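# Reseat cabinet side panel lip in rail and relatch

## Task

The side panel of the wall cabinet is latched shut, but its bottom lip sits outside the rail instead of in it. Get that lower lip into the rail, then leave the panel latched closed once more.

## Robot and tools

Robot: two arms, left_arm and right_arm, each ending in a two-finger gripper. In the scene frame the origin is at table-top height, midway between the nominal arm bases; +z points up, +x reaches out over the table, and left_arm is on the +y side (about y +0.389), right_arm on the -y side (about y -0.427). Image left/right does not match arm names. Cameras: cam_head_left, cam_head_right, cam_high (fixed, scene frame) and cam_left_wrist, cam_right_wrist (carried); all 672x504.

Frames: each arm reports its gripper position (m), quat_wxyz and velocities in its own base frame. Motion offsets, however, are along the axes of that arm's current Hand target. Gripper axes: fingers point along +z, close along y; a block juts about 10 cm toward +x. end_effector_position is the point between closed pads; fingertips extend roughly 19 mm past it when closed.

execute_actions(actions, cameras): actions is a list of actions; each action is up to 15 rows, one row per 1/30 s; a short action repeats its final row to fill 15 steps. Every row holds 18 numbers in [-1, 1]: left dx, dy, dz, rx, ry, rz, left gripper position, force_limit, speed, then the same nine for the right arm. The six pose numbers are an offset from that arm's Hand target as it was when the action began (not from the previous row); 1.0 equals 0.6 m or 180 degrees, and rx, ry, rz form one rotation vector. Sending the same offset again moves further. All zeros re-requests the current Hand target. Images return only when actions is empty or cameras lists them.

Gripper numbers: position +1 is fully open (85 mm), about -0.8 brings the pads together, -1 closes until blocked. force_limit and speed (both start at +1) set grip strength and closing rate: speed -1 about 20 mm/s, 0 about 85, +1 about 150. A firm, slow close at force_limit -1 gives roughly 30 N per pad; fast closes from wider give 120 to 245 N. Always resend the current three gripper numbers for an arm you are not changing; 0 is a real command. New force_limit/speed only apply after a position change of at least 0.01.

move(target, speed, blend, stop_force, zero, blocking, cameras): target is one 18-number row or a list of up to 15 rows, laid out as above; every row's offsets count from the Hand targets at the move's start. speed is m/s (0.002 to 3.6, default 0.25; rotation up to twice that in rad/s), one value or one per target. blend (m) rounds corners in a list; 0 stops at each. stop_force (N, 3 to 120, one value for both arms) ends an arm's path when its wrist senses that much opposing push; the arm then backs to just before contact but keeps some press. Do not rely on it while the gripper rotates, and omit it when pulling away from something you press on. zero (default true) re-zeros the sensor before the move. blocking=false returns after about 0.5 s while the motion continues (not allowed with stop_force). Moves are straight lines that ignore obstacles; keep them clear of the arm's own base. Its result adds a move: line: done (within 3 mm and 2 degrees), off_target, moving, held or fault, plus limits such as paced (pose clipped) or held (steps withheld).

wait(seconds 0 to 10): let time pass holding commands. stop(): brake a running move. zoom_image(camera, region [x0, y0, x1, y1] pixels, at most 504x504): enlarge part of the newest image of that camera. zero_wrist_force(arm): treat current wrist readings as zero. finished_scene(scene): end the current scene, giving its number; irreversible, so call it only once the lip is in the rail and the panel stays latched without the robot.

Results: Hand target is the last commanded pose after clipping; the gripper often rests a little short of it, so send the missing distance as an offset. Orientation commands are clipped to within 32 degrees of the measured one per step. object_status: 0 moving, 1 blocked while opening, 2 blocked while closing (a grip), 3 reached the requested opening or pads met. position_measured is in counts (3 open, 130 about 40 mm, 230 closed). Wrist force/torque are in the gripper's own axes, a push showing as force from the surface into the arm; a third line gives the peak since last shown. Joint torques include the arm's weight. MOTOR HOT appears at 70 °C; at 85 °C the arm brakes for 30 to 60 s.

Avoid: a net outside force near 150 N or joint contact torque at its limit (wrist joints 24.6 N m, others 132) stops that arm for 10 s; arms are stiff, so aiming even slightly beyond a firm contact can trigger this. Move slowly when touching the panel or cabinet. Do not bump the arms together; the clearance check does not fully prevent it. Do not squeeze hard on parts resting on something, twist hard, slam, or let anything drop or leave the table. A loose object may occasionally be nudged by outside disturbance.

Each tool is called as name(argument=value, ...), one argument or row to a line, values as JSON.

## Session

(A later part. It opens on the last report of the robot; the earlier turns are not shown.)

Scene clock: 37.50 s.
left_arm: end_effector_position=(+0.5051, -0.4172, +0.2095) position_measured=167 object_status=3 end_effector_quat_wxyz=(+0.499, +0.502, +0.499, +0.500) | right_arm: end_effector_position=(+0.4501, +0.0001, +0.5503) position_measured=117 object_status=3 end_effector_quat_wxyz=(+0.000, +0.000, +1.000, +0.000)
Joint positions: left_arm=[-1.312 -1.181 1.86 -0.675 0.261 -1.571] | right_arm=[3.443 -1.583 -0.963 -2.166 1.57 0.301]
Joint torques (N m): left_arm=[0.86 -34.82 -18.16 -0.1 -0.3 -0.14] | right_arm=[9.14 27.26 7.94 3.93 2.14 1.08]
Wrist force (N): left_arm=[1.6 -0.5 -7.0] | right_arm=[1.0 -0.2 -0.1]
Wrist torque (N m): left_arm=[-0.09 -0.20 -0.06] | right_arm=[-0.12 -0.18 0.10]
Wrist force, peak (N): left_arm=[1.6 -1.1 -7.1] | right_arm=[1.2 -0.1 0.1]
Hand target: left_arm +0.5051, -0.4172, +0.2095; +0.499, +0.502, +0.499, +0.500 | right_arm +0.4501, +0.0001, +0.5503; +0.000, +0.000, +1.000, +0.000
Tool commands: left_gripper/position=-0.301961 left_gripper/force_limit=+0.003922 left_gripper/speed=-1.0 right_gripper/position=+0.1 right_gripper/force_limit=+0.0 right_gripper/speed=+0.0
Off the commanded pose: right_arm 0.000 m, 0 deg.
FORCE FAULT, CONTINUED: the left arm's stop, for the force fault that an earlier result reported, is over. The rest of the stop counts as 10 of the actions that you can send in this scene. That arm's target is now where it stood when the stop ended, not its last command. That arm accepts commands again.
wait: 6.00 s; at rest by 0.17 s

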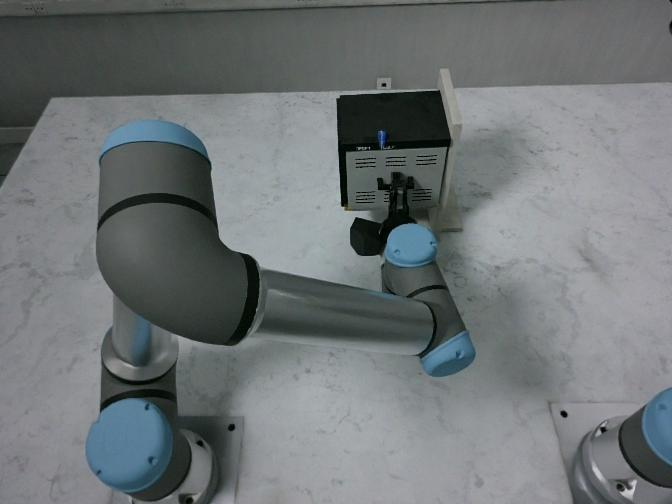

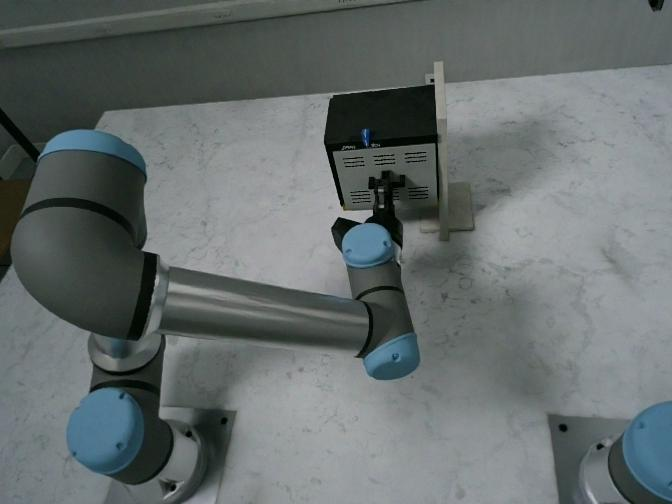

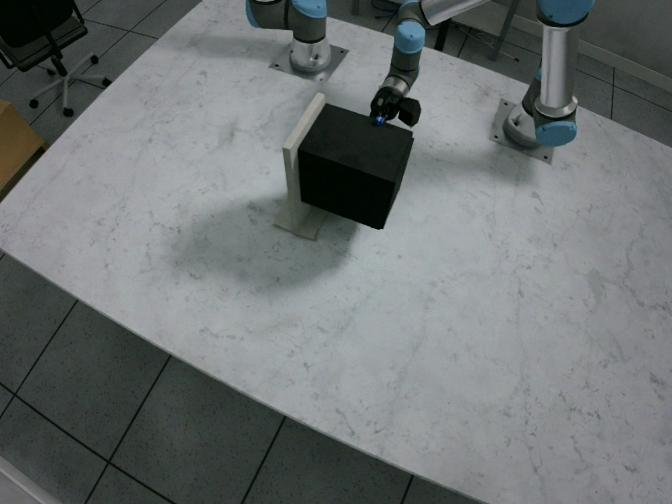

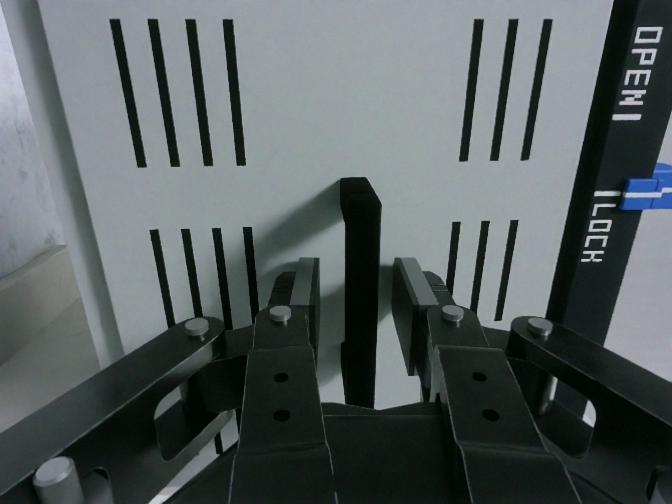

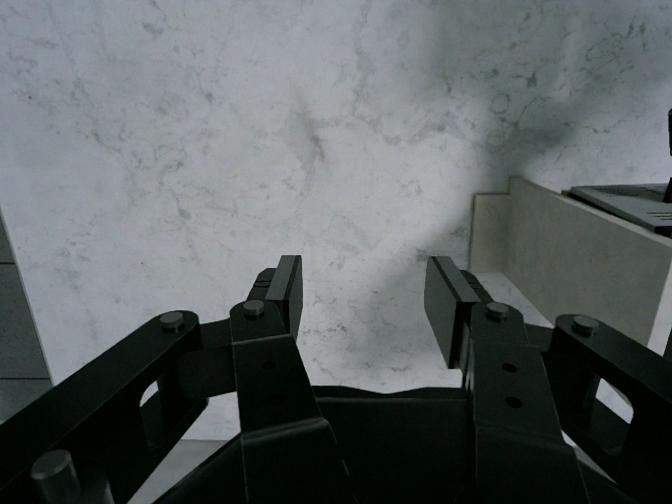

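move(
  target=[
    [0,0,-0.0117,0,0,0,-0.3,0,-1,-0.042,0.71,0,0,0,0,0.1,0,0],
    [0,0,-0.0117,0,0,0,-1,0,-1,-0.042,0.71,0.167,0,0,0,0.1,0,0],
  ],
  speed=0.35,
  cameras=["all"],
)

Scene clock: 42.03 s.
left_arm: end_effector_position=(+0.4981, -0.4172, +0.2095) position_measured=210 object_status=0 end_effector_quat_wxyz=(+0.499, +0.502, +0.499, +0.500) | right_arm: end_effector_position=(+0.4752, +0.4261, +0.4500) position_measured=117 object_status=3 end_effector_quat_wxyz=(+0.000, +0.000, +1.000, +0.000)
Joint positions: left_arm=[-1.327 -1.188 1.871 -0.678 0.246 -1.572] | right_arm=[4.083 -1.964 -0.78 -1.969 1.57 0.941]
Joint torques (N m): left_arm=[9.45 -29.88 -23.59 0.93 2.14 1.52] | right_arm=[-10.11 45.47 9.23 1.75 2.16 -2.12]
Wrist force (N): left_arm=[5.2 12.9 -17.8] | right_arm=[0.7 0.0 -0.3]
Wrist torque (N m): left_arm=[0.12 -0.28 -0.25] | right_arm=[-0.12 -0.20 0.16]
Wrist force, peak (N): left_arm=[5.1 13.6 -17.7] | right_arm=[0.7 -0.8 4.8]
Hand target: left_arm +0.4981, -0.4172, +0.2095; +0.499, +0.502, +0.499, +0.500 | right_arm +0.4752, +0.4261, +0.4500; +0.000, +0.000, +1.000, +0.000
Off the commanded pose: left_arm 0.000 m, 0 deg | right_arm 0.000 m, 0 deg.
elbow stopped short (right arm): the move would have taken joint 3 (elbow) straighter than the controller allows.
move: done

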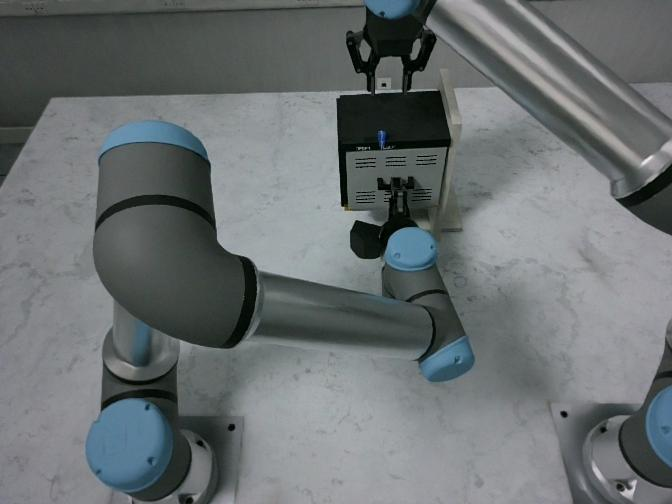

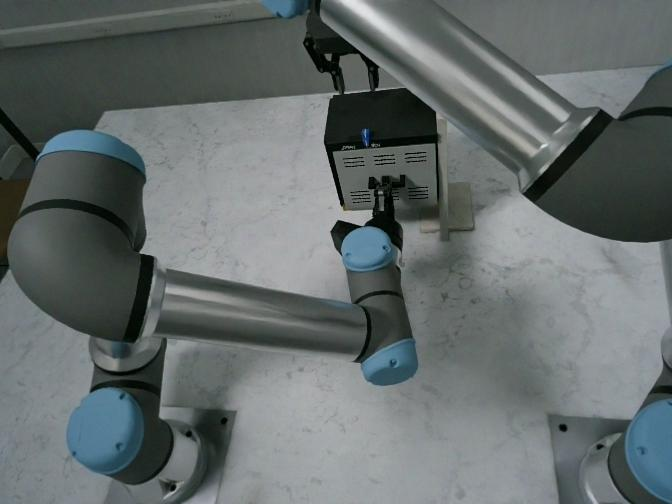

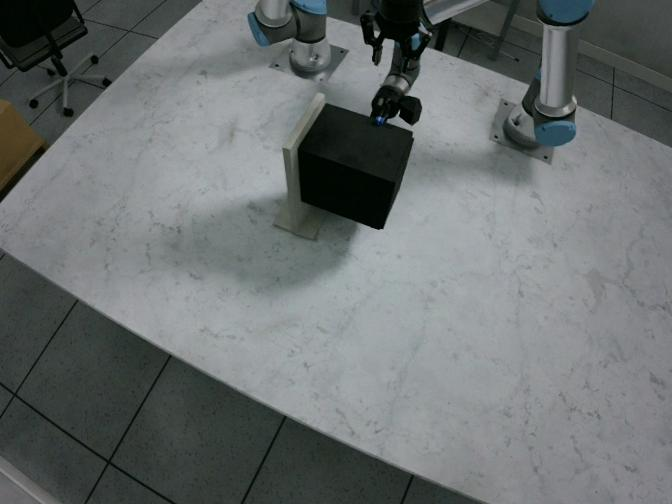

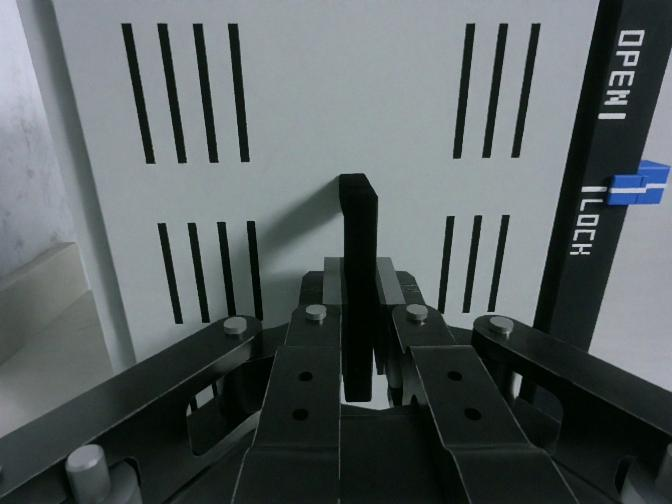

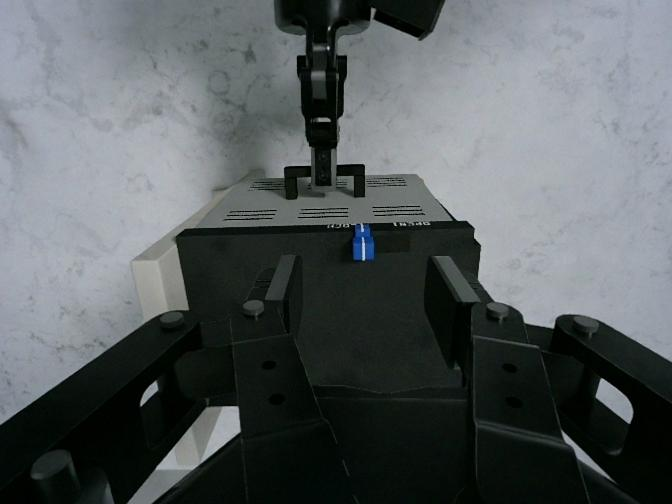

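move(
  target=[0,0,0,0,0,0,-1,0,-1,-0.033,0.02,0.142,0,0,0,0.1,0,0],
  speed=0.2,
  cameras=["cam_right_wrist","cam_head_left"],
)

zoom_image(
  camera="cam_right_wrist",
  region=[180, 150, 500, 400],
)

Scene clock: 44.17 s.
left_arm: end_effector_position=(+0.4981, -0.4172, +0.2095) position_measured=210 object_status=2 end_effector_quat_wxyz=(+0.499, +0.502, +0.499, +0.500) | right_arm: end_effector_position=(+0.4950, +0.4380, +0.3649) position_measured=117 object_status=3 end_effector_quat_wxyz=(+0.000, +0.000, +1.000, +0.000)
Joint positions: left_arm=[-1.327 -1.188 1.871 -0.678 0.246 -1.572] | right_arm=[4.069 -1.96 -1.013 -1.74 1.57 0.927]
Joint torques (N m): left_arm=[9.61 -28.38 -1.65 1.28 2.16 1.4] | right_arm=[9.39 42.43 11.45 4.4 -2.33 1.96]
Wrist force (N): left_arm=[4.8 13.4 -17.6] | right_arm=[0.4 0.0 -0.4]
Wrist torque (N m): left_arm=[0.10 -0.27 -0.25] | right_arm=[-0.12 -0.15 0.17]
Wrist force, peak (N): left_arm=[5.0 13.4 -17.9] | right_arm=[1.3 -0.2 -2.9]
Hand target: left_arm +0.4981, -0.4172, +0.2095; +0.499, +0.502, +0.499, +0.500 | right_arm +0.4950, +0.4381, +0.3648; +0.000, +0.000, +1.000, +0.000
Off the commanded pose: left_arm 0.000 m, 0 deg | right_arm 0.000 m, 0 deg.
move: done
Images, in order (width x height): cam_head_left 672x504, cam_right_wrist 672x504.

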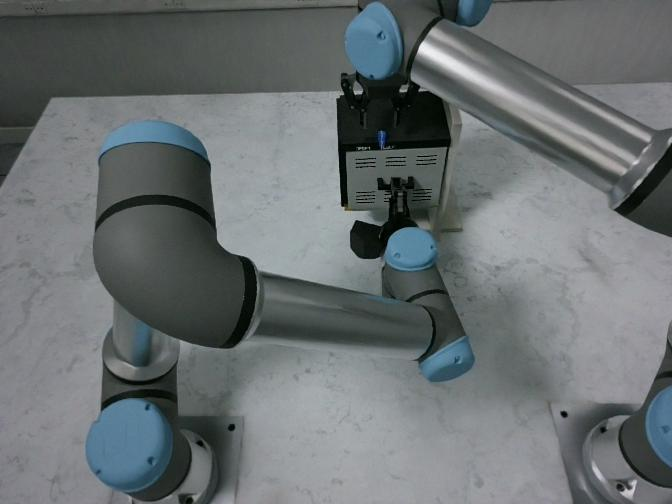

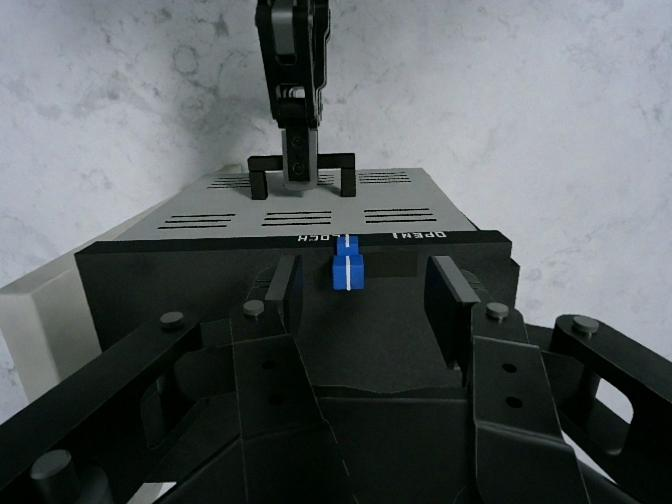

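Scaled by 1.575 from the camera's 672x504 image, which has a finer 960x720 frame.

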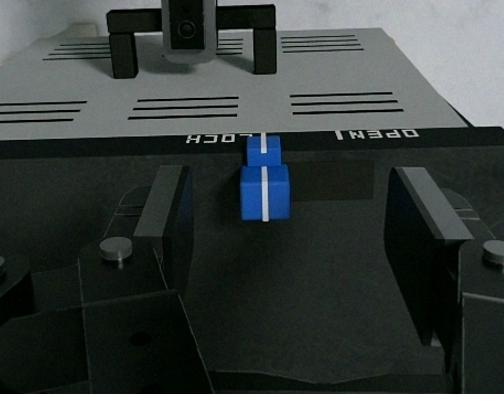

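move(
  target=[0,0,0,0,0,0,-1,0,-1,0,-0.003,0.063,0,0,0,0.1,0,0],
  speed=0.04,
  stop_force=6,
  cameras=["cam_right_wrist","cam_left_wrist"],
)

zoom_image(
  camera="cam_right_wrist",
  region=[180, 150, 500, 400],
)

Scene clock: 46.63 s.
left_arm: end_effector_position=(+0.4981, -0.4172, +0.2095) position_measured=210 object_status=2 end_effector_quat_wxyz=(+0.499, +0.502, +0.499, +0.500) | right_arm: end_effector_position=(+0.4950, +0.4362, +0.3270) position_measured=117 object_status=3 end_effector_quat_wxyz=(+0.000, +0.000, +1.000, +0.000)
Joint positions: left_arm=[-1.327 -1.188 1.871 -0.678 0.246 -1.572] | right_arm=[4.068 -1.945 -1.131 -1.637 1.57 0.926]
Joint torques (N m): left_arm=[9.49 -27.16 -1.64 1.07 2.05 1.47] | right_arm=[-3.65 35.71 35.49 3.63 -1.25 -0.83]
Wrist force (N): left_arm=[5.2 13.0 -17.7] | right_arm=[0.4 -0.3 -0.7]
Wrist torque (N m): left_arm=[0.10 -0.31 -0.25] | right_arm=[-0.19 -0.14 0.18]
Wrist force, peak (N): left_arm=[4.7 13.6 -17.9] | right_arm=[0.4 0.0 -0.9]
Hand target: left_arm +0.4981, -0.4172, +0.2095; +0.499, +0.502, +0.499, +0.500 | right_arm +0.4950, +0.4363, +0.3270; +0.000, +0.000, +1.000, +0.000
Off the commanded pose: left_arm 0.000 m, 0 deg | right_arm 0.000 m, 0 deg.
move: done
Images, in order (width x height): cam_left_wrist 672x504, cam_right_wrist 672x504.

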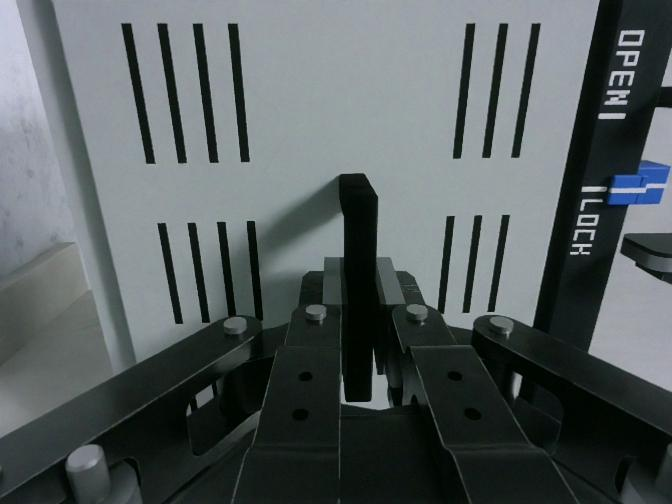

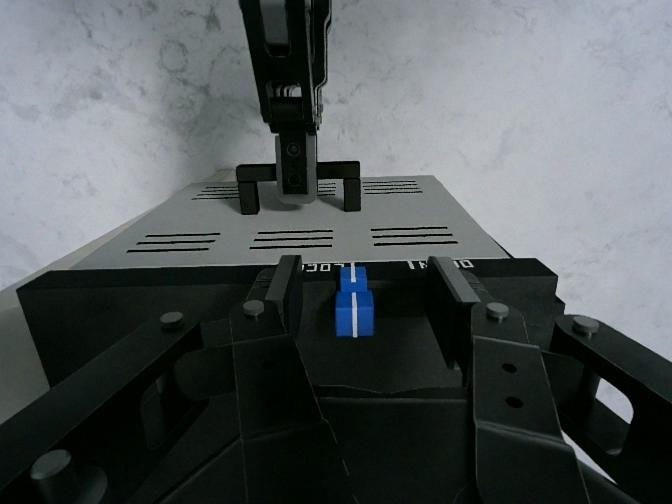

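Scaled by 1.575 from the camera's 672x504 image, which has a finer 960x720 frame.

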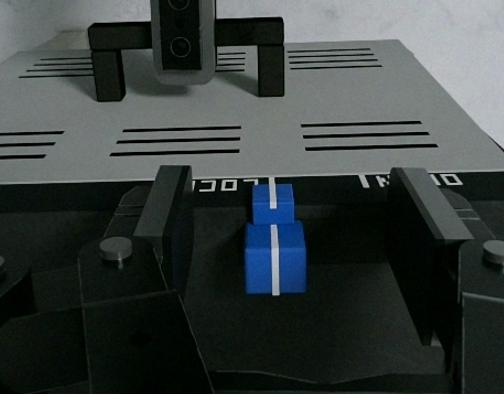

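move(
  target=[0,0,0,0,0,0,-1,0,-1,0,0,0.035,0,0,0,0.1,0,0],
  speed=0.03,
  stop_force=5,
  cameras=["cam_right_wrist"],
)

zoom_image(
  camera="cam_right_wrist",
  region=[180, 150, 500, 400],
)

Scene clock: 48.27 s.
left_arm: end_effector_position=(+0.4981, -0.4172, +0.2095) position_measured=210 object_status=2 end_effector_quat_wxyz=(+0.499, +0.502, +0.499, +0.500) | right_arm: end_effector_position=(+0.4951, +0.4363, +0.3233) position_measured=117 object_status=3 end_effector_quat_wxyz=(+0.000, +0.000, +1.000, +0.000)
Joint positions: left_arm=[-1.327 -1.188 1.871 -0.678 0.246 -1.572] | right_arm=[4.068 -1.944 -1.141 -1.627 1.57 0.926]
Joint torques (N m): left_arm=[9.29 -25.9 -1.86 1.02 2.02 1.51] | right_arm=[0.51 45.12 11.63 4.27 -1.26 0.33]
Wrist force (N): left_arm=[5.2 13.2 -17.8] | right_arm=[0.1 0.0 -0.2]
Wrist torque (N m): left_arm=[0.12 -0.30 -0.25] | right_arm=[-0.13 -0.09 0.19]
Wrist force, peak (N): left_arm=[5.0 13.7 -17.7] | right_arm=[7.3 -5.8 -37.1]
Hand target: left_arm +0.4981, -0.4172, +0.2095; +0.499, +0.502, +0.499, +0.500 | right_arm +0.4951, +0.4363, +0.3233; +0.000, +0.000, +1.000, +0.000 (not the last commanded pose)
Off the commanded pose: left_arm 0.000 m, 0 deg | right_arm 0.017 m, 0 deg.
move: contact (right_arm)
Images, in order (width x height): cam_right_wrist 672x504.

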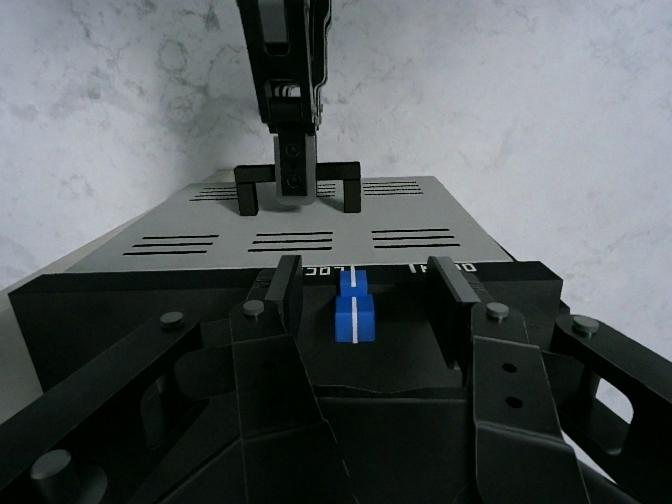

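Scaled by 1.575 from the camera's 672x504 image, which has a finer 960x720 frame.

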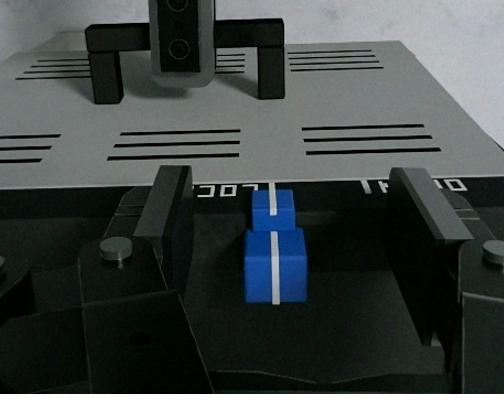

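move(
  target=[
    [0,0,0,0,0,0,-1,0,-1,0,0,-0.004,0,0,0,0.1,0,0],
    [0,0,0,0,0,0,-1,0,-1,0,0.08,-0.004,0,0,0,0.1,0,0],
  ],
  speed=0.04,
  stop_force=25,
  cameras=["cam_right_wrist"],
)

zoom_image(
  camera="cam_right_wrist",
  region=[180, 150, 500, 400],
)

Scene clock: 50.90 s.
left_arm: end_effector_position=(+0.4981, -0.4172, +0.2095) position_measured=210 object_status=2 end_effector_quat_wxyz=(+0.499, +0.502, +0.499, +0.500) | right_arm: end_effector_position=(+0.4950, +0.4738, +0.3257) position_measured=117 object_status=3 end_effector_quat_wxyz=(+0.000, +0.000, +1.000, +0.000)
Joint positions: left_arm=[-1.327 -1.188 1.871 -0.678 0.246 -1.572] | right_arm=[4.101 -2.013 -1.037 -1.663 1.57 0.959]
Joint torques (N m): left_arm=[9.47 -47.35 -33.93 -0.47 1.96 1.51] | right_arm=[6.37 32.39 38.33 6.97 4.53 1.71]
Wrist force (N): left_arm=[0.6 -6.4 -11.5] | right_arm=[5.7 -22.0 -1.4]
Wrist torque (N m): left_arm=[0.07 -0.13 -0.13] | right_arm=[-0.17 -0.28 0.42]
Wrist force, peak (N): left_arm=[4.8 13.7 -17.7] | right_arm=[8.2 -44.0 -5.8]
Hand target: left_arm +0.4981, -0.4172, +0.2095; +0.499, +0.502, +0.499, +0.500 | right_arm +0.4950, +0.4738, +0.3257; +0.000, +0.000, +1.000, +0.000 (not the last commanded pose)
Off the commanded pose: left_arm 0.000 m, 0 deg | right_arm 0.011 m, 0 deg.
move: contact (right_arm); path passed 1 of 2 targets
Images, in order (width x height): cam_right_wrist 672x504.

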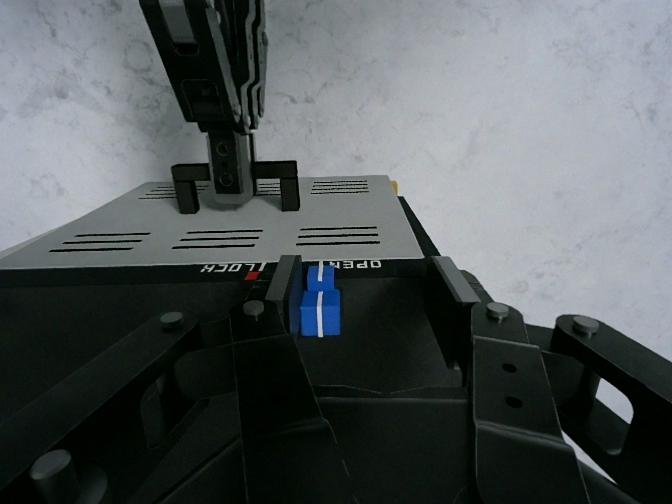

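Scaled by 1.575 from the camera's 672x504 image, which has a finer 960x720 frame.

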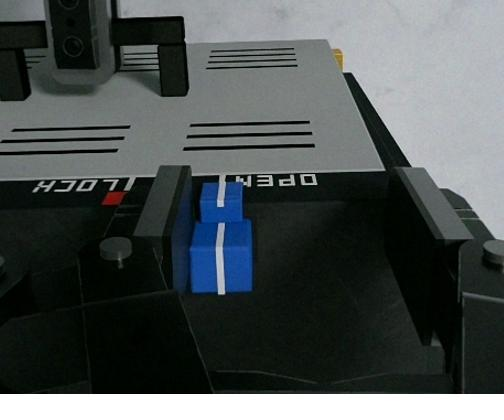

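move(
  target=[0,0,-0.12,0,0,0,-1,0,-1,0,-0.012,0,0,0,0,0.1,0,0],
  speed=0.06,
  stop_force=20,
  cameras=["cam_right_wrist","cam_head_left","cam_head_right","cam_left_wrist"],
)

zoom_image(
  camera="cam_head_left",
  region=[310, 60, 490, 250],
)

Scene clock: 53.87 s.
left_arm: end_effector_position=(+0.4261, -0.4171, +0.2096) position_measured=210 object_status=2 end_effector_quat_wxyz=(+0.499, +0.502, +0.499, +0.500) | right_arm: end_effector_position=(+0.4950, +0.4725, +0.3257) position_measured=117 object_status=3 end_effector_quat_wxyz=(+0.000, +0.000, +1.000, +0.000)
Joint positions: left_arm=[-1.486 -1.251 1.963 -0.7 0.087 -1.579] | right_arm=[4.1 -2.01 -1.041 -1.661 1.57 0.958]
Joint torques (N m): left_arm=[12.29 -26.68 -32.9 -1.06 0.12 1.64] | right_arm=[9.81 37.24 35.53 2.45 1.87 2.02]
Wrist force (N): left_arm=[1.8 -4.5 -4.2] | right_arm=[1.8 -1.7 1.6]
Wrist torque (N m): left_arm=[0.02 -0.25 -0.13] | right_arm=[-0.10 -0.47 0.16]
Wrist force, peak (N): left_arm=[1.7 -6.5 -11.8] | right_arm=[5.7 -22.1 -2.1]
Hand target: left_arm +0.4261, -0.4171, +0.2096; +0.499, +0.502, +0.499, +0.500 | right_arm +0.4950, +0.4725, +0.3257; +0.000, +0.000, +1.000, +0.000 (not the last commanded pose)
Off the commanded pose: left_arm 0.000 m, 0 deg | right_arm 0.006 m, 0 deg.
move: contact (right_arm)
Images, in order (width x height): cam_head_left 672x504, cam_head_right 672x504, cam_left_wrist 672x504, cam_right_wrist 672x504.

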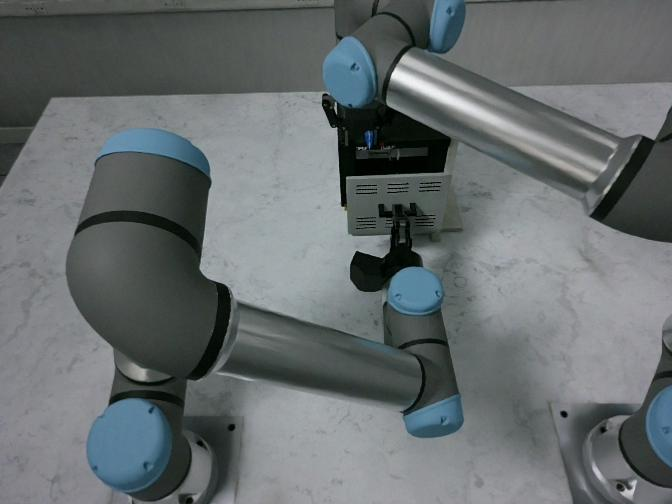

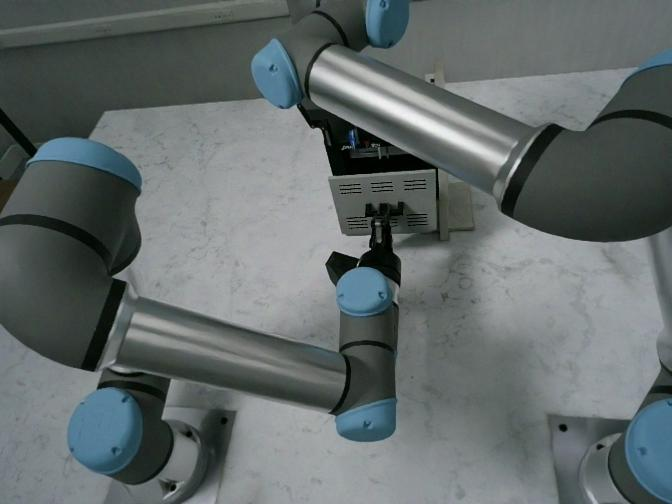

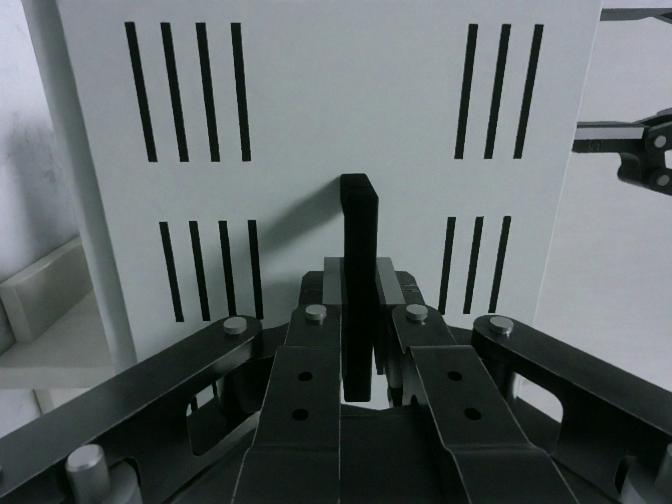

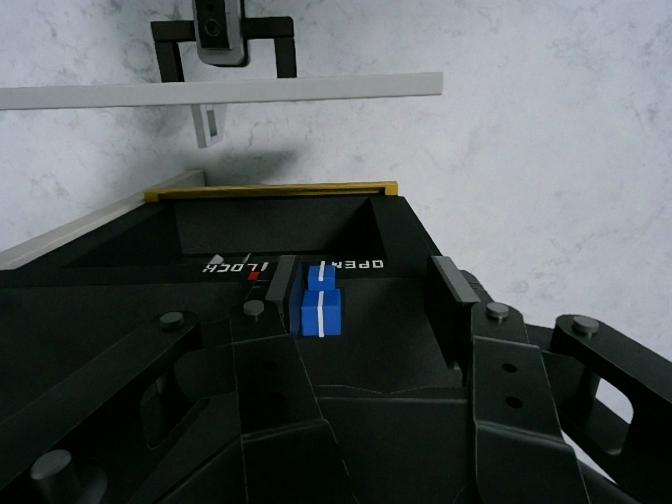

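Scaled by 2.653 from the camera's 672x504 image, which has a finer 960x720 frame.

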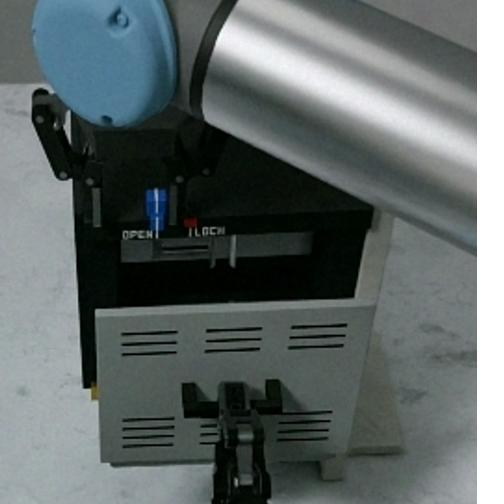

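zoom_image(
  camera="cam_right_wrist",
  region=[100, 60, 460, 300],
)

Scaled by 1.400 from the camera's 672x504 image, which has a finer 960x720 frame.

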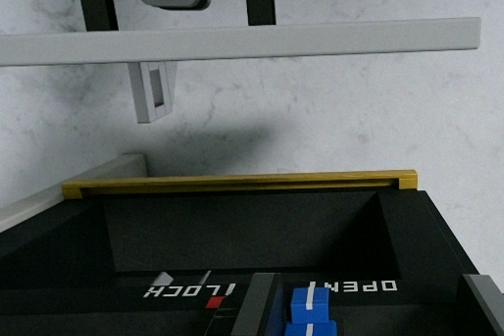

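move(
  target=[
    [0,0.03,0,-0.067,0,0,-1,0,-1,0,-0.012,0,0,0,0,0.1,0,0],
    [0,0.03,0.06,-0.067,0,0,-1,0,-1,0,-0.012,0,0,0,0,0.1,0,0],
  ],
  speed=0.1,
  cameras=["cam_right_wrist","cam_head_left","cam_head_right"],
)

zoom_image(
  camera="cam_right_wrist",
  region=[100, 60, 460, 300],
)

zoom_image(
  camera="cam_head_left",
  region=[310, 100, 490, 250],
)

Scene clock: 58.93 s.
left_arm: end_effector_position=(+0.4621, -0.4172, +0.2276) position_measured=210 object_status=2 end_effector_quat_wxyz=(+0.549, +0.446, +0.444, +0.550) | right_arm: end_effector_position=(+0.4950, +0.4653, +0.3257) position_measured=117 object_status=3 end_effector_quat_wxyz=(+0.000, +0.000, +1.000, +0.000)
Joint positions: left_arm=[-1.392 -1.216 2.18 -1.83 0.276 -0.72] | right_arm=[4.094 -1.997 -1.06 -1.655 1.57 0.952]
Joint torques (N m): left_arm=[-1.79 -26.65 -2.73 -1.52 -0.06 -1.31] | right_arm=[8.76 35.62 34.46 2.03 2.03 1.82]
Wrist force (N): left_arm=[1.6 -4.0 -4.8] | right_arm=[2.9 0.6 0.6]
Wrist torque (N m): left_arm=[0.13 -0.22 -0.20] | right_arm=[-0.04 -0.53 0.18]
Wrist force, peak (N): left_arm=[2.3 -4.0 -6.3] | right_arm=[2.4 -1.5 2.2]
Hand target: left_arm +0.4621, -0.4172, +0.2275; +0.549, +0.446, +0.444, +0.550 | right_arm +0.4950, +0.4653, +0.3257; +0.000, +0.000, +1.000, +0.000
Off the commanded pose: left_arm 0.000 m, 0 deg | right_arm 0.000 m, 0 deg.
move: done
Images, in order (width x height): cam_head_left 672x504, cam_head_right 672x504, cam_right_wrist 672x504.

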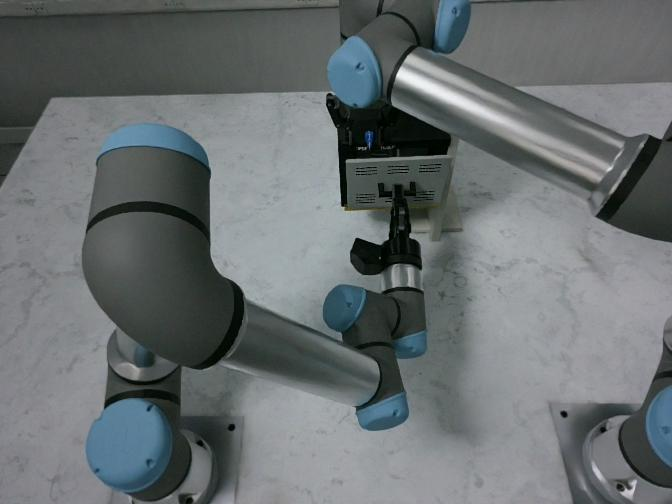

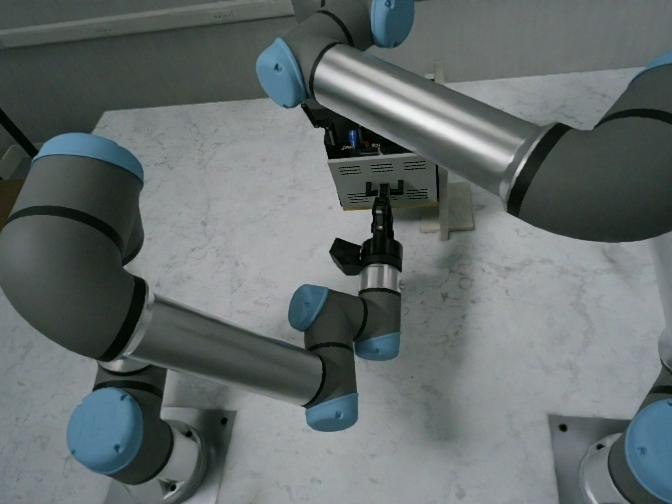

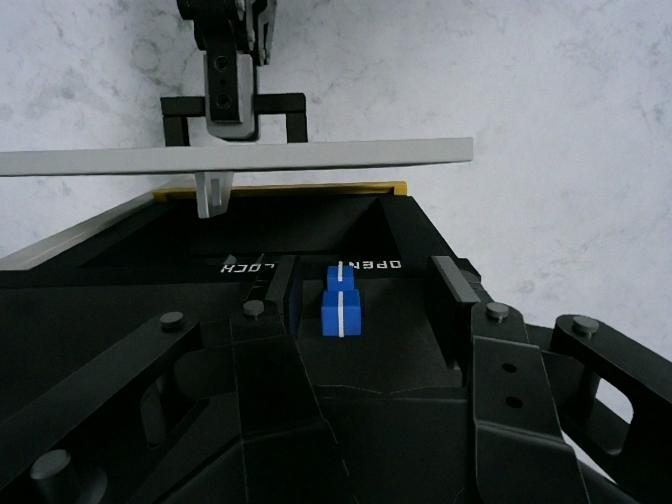

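Scaled by 1.400 from the camera's 672x504 image, which has a finer 960x720 frame.

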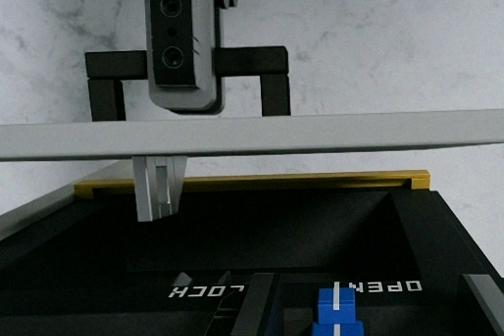

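Scaled by 2.800 from the camera's 672x504 image, which has a finer 960x720 frame.

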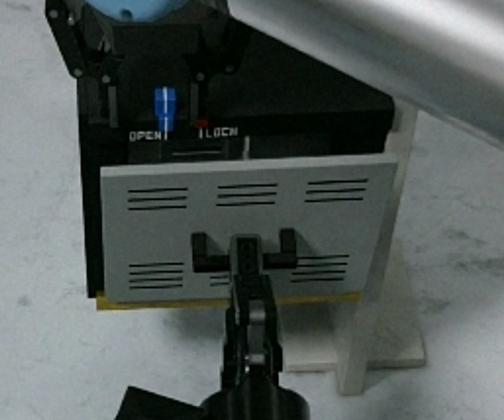

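move(
  target=[0,-0.0075,0.035,0,0,0,-1,0,-1,0,0,0,0,0,0,0.1,0,0],
  speed=0.05,
  stop_force=8,
  cameras=["cam_right_wrist","cam_head_left","cam_head_right"],
)

zoom_image(
  camera="cam_right_wrist",
  region=[100, 60, 460, 300],
)

zoom_image(
  camera="cam_head_left",
  region=[330, 140, 460, 230],
)

zoom_image(
  camera="cam_head_right",
  region=[320, 140, 450, 230],
)

Scene clock: 61.13 s.
left_arm: end_effector_position=(+0.4836, -0.4173, +0.2275) position_measured=210 object_status=2 end_effector_quat_wxyz=(+0.549, +0.446, +0.444, +0.550) | right_arm: end_effector_position=(+0.4950, +0.4653, +0.3257) position_measured=117 object_status=3 end_effector_quat_wxyz=(+0.000, +0.000, +1.000, +0.000)
Joint positions: left_arm=[-1.346 -1.204 2.125 -1.676 0.308 -0.837] | right_arm=[4.094 -1.997 -1.06 -1.655 1.57 0.952]
Joint torques (N m): left_arm=[-10.77 -44.46 -3.74 -1.59 -0.57 -0.88] | right_arm=[8.87 35.97 34.56 2.17 2.15 1.87]
Wrist force (N): left_arm=[1.6 -3.9 -6.6] | right_arm=[3.1 0.6 0.6]
Wrist torque (N m): left_arm=[-0.02 -0.20 -0.17] | right_arm=[-0.05 -0.57 0.18]
Wrist force, peak (N): left_arm=[1.9 -4.3 -9.3] | right_arm=[3.2 0.6 0.7]
Hand target: left_arm +0.4836, -0.4173, +0.2275; +0.549, +0.446, +0.444, +0.550 | right_arm +0.4950, +0.4653, +0.3257; +0.000, +0.000, +1.000, +0.000
Off the commanded pose: left_arm 0.000 m, 0 deg | right_arm 0.000 m, 0 deg.
move: done
Images, in order (width x height): cam_head_left 672x504, cam_head_right 672x504, cam_right_wrist 672x504.

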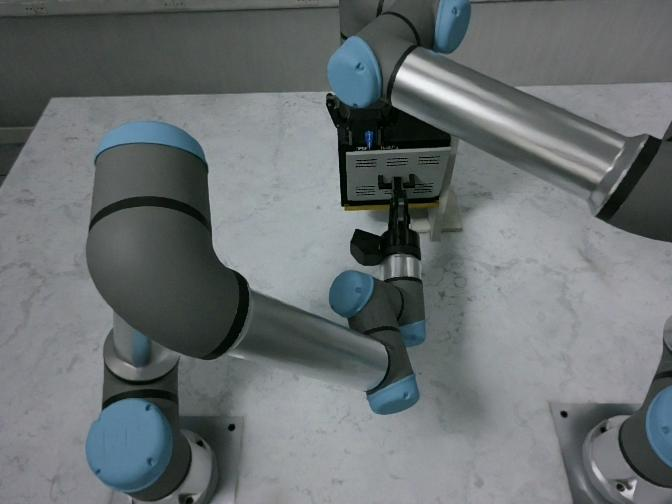

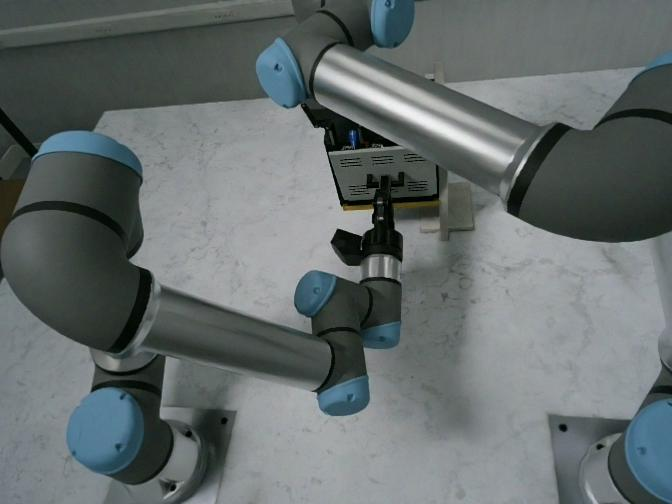

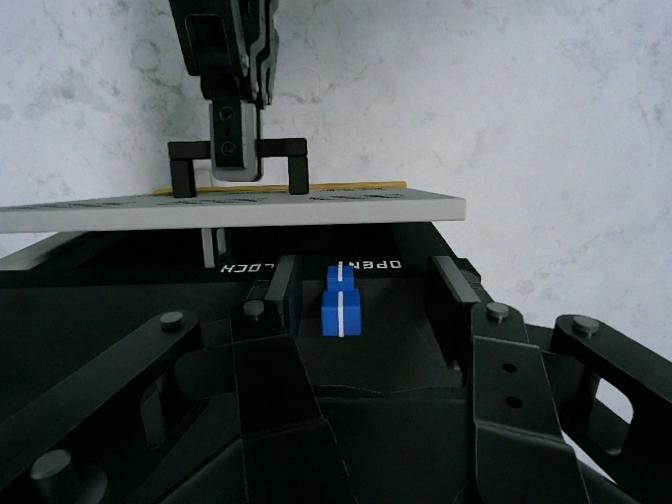

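Scaled by 1.400 from the camera's 672x504 image, which has a finer 960x720 frame.

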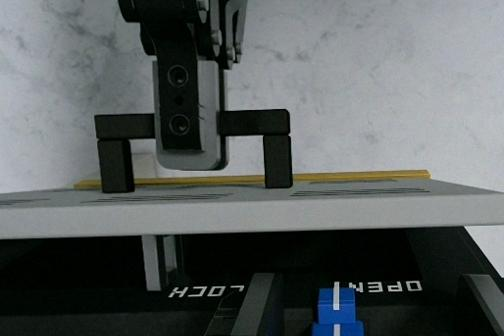

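Scaled by 3.877 from the camera's 672x504 image, which has a finer 960x720 frame.

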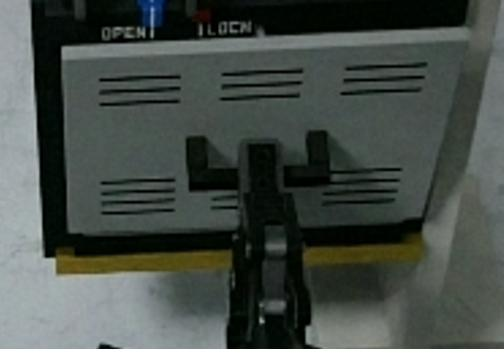

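Scaled by 3.877 from the camera's 672x504 image, which has a finer 960x720 frame.

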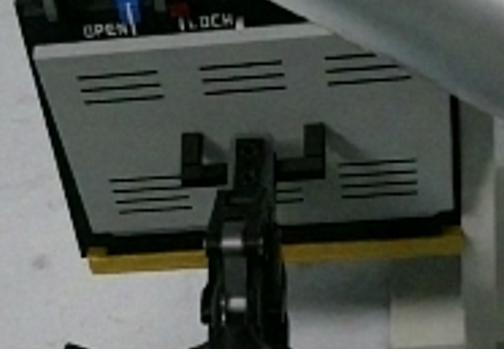

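move(
  target=[0,-0.0425,-0.009,0,0,0,-1,0,-1,0,0,0,0,0,0,0.1,0,0],
  speed=0.025,
  stop_force=6,
  cameras=["cam_right_wrist","cam_head_left","cam_head_right"],
)

zoom_image(
  camera="cam_head_left",
  region=[330, 140, 460, 230],
)

zoom_image(
  camera="cam_head_right",
  region=[320, 140, 450, 230],
)

Scene clock: 63.73 s.
left_arm: end_effector_position=(+0.4835, -0.4172, +0.2031) position_measured=210 object_status=2 end_effector_quat_wxyz=(+0.549, +0.446, +0.444, +0.550) | right_arm: end_effector_position=(+0.4950, +0.4653, +0.3257) position_measured=117 object_status=3 end_effector_quat_wxyz=(+0.000, +0.000, +1.000, +0.000)
Joint positions: left_arm=[-1.346 -1.148 2.138 -1.743 0.309 -0.838] | right_arm=[4.094 -1.997 -1.06 -1.655 1.57 0.952]
Joint torques (N m): left_arm=[5.2 -26.92 -29.44 -3.73 -0.38 -0.53] | right_arm=[8.26 35.5 34.3 2.18 2.16 1.78]
Wrist force (N): left_arm=[2.3 -0.7 -3.9] | right_arm=[2.9 0.6 0.7]
Wrist torque (N m): left_arm=[-0.09 -0.19 -0.07] | right_arm=[-0.06 -0.53 0.17]
Wrist force, peak (N): left_arm=[1.8 8.7 -4.7] | right_arm=[3.1 0.7 0.5]
Hand target: left_arm +0.4835, -0.4172, +0.2030; +0.549, +0.446, +0.444, +0.550 (not the last commanded pose) | right_arm +0.4950, +0.4653, +0.3257; +0.000, +0.000, +1.000, +0.000
Off the commanded pose: left_arm 0.002 m, 0 deg | right_arm 0.000 m, 0 deg.
move: contact (left_arm)
Images, in order (width x height): cam_head_left 672x504, cam_head_right 672x504, cam_right_wrist 672x504.

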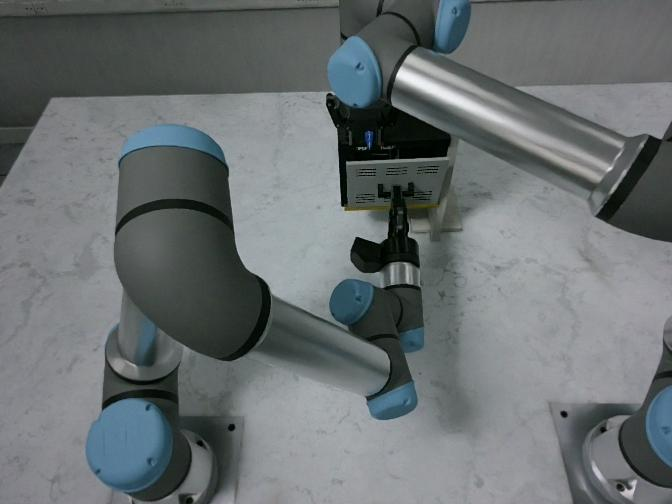

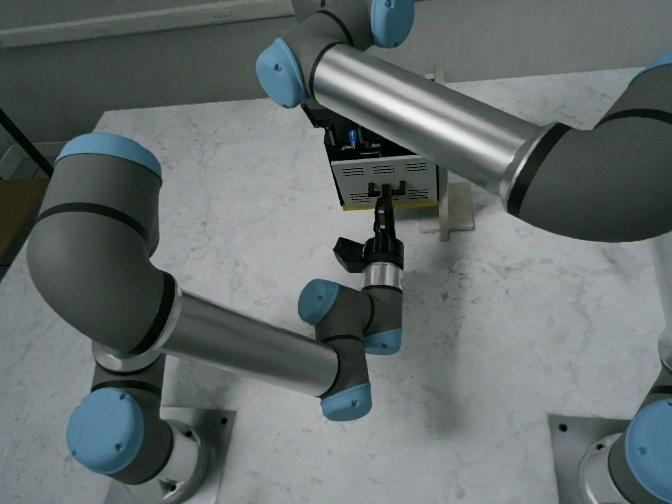

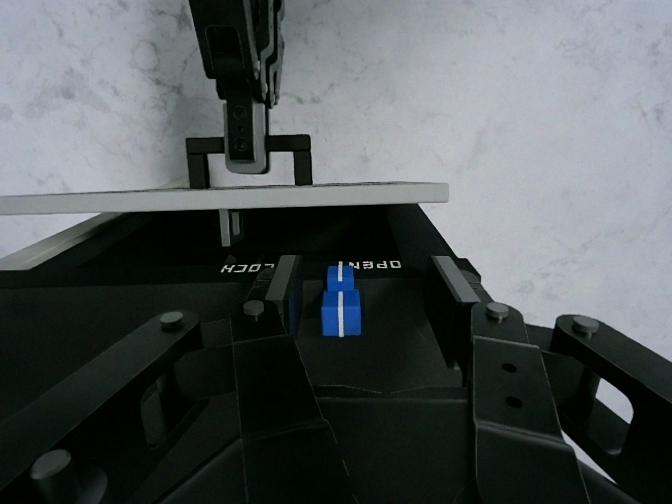

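Scaled by 3.877 from the camera's 672x504 image, which has a finer 960x720 frame.

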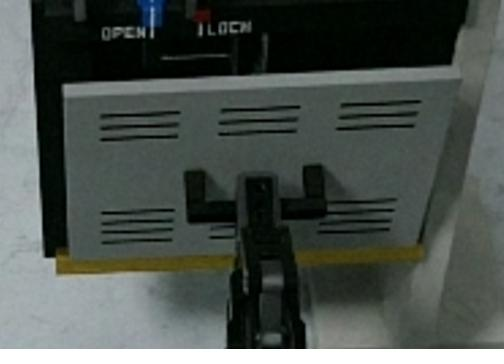

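Scaled by 3.877 from the camera's 672x504 image, which has a finer 960x720 frame.

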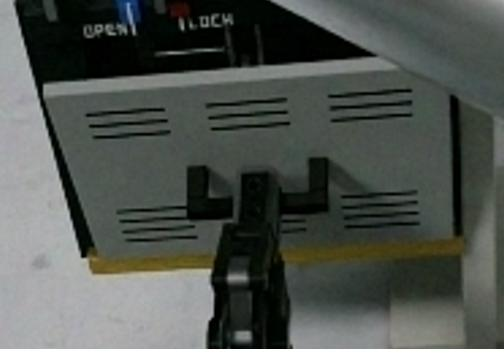

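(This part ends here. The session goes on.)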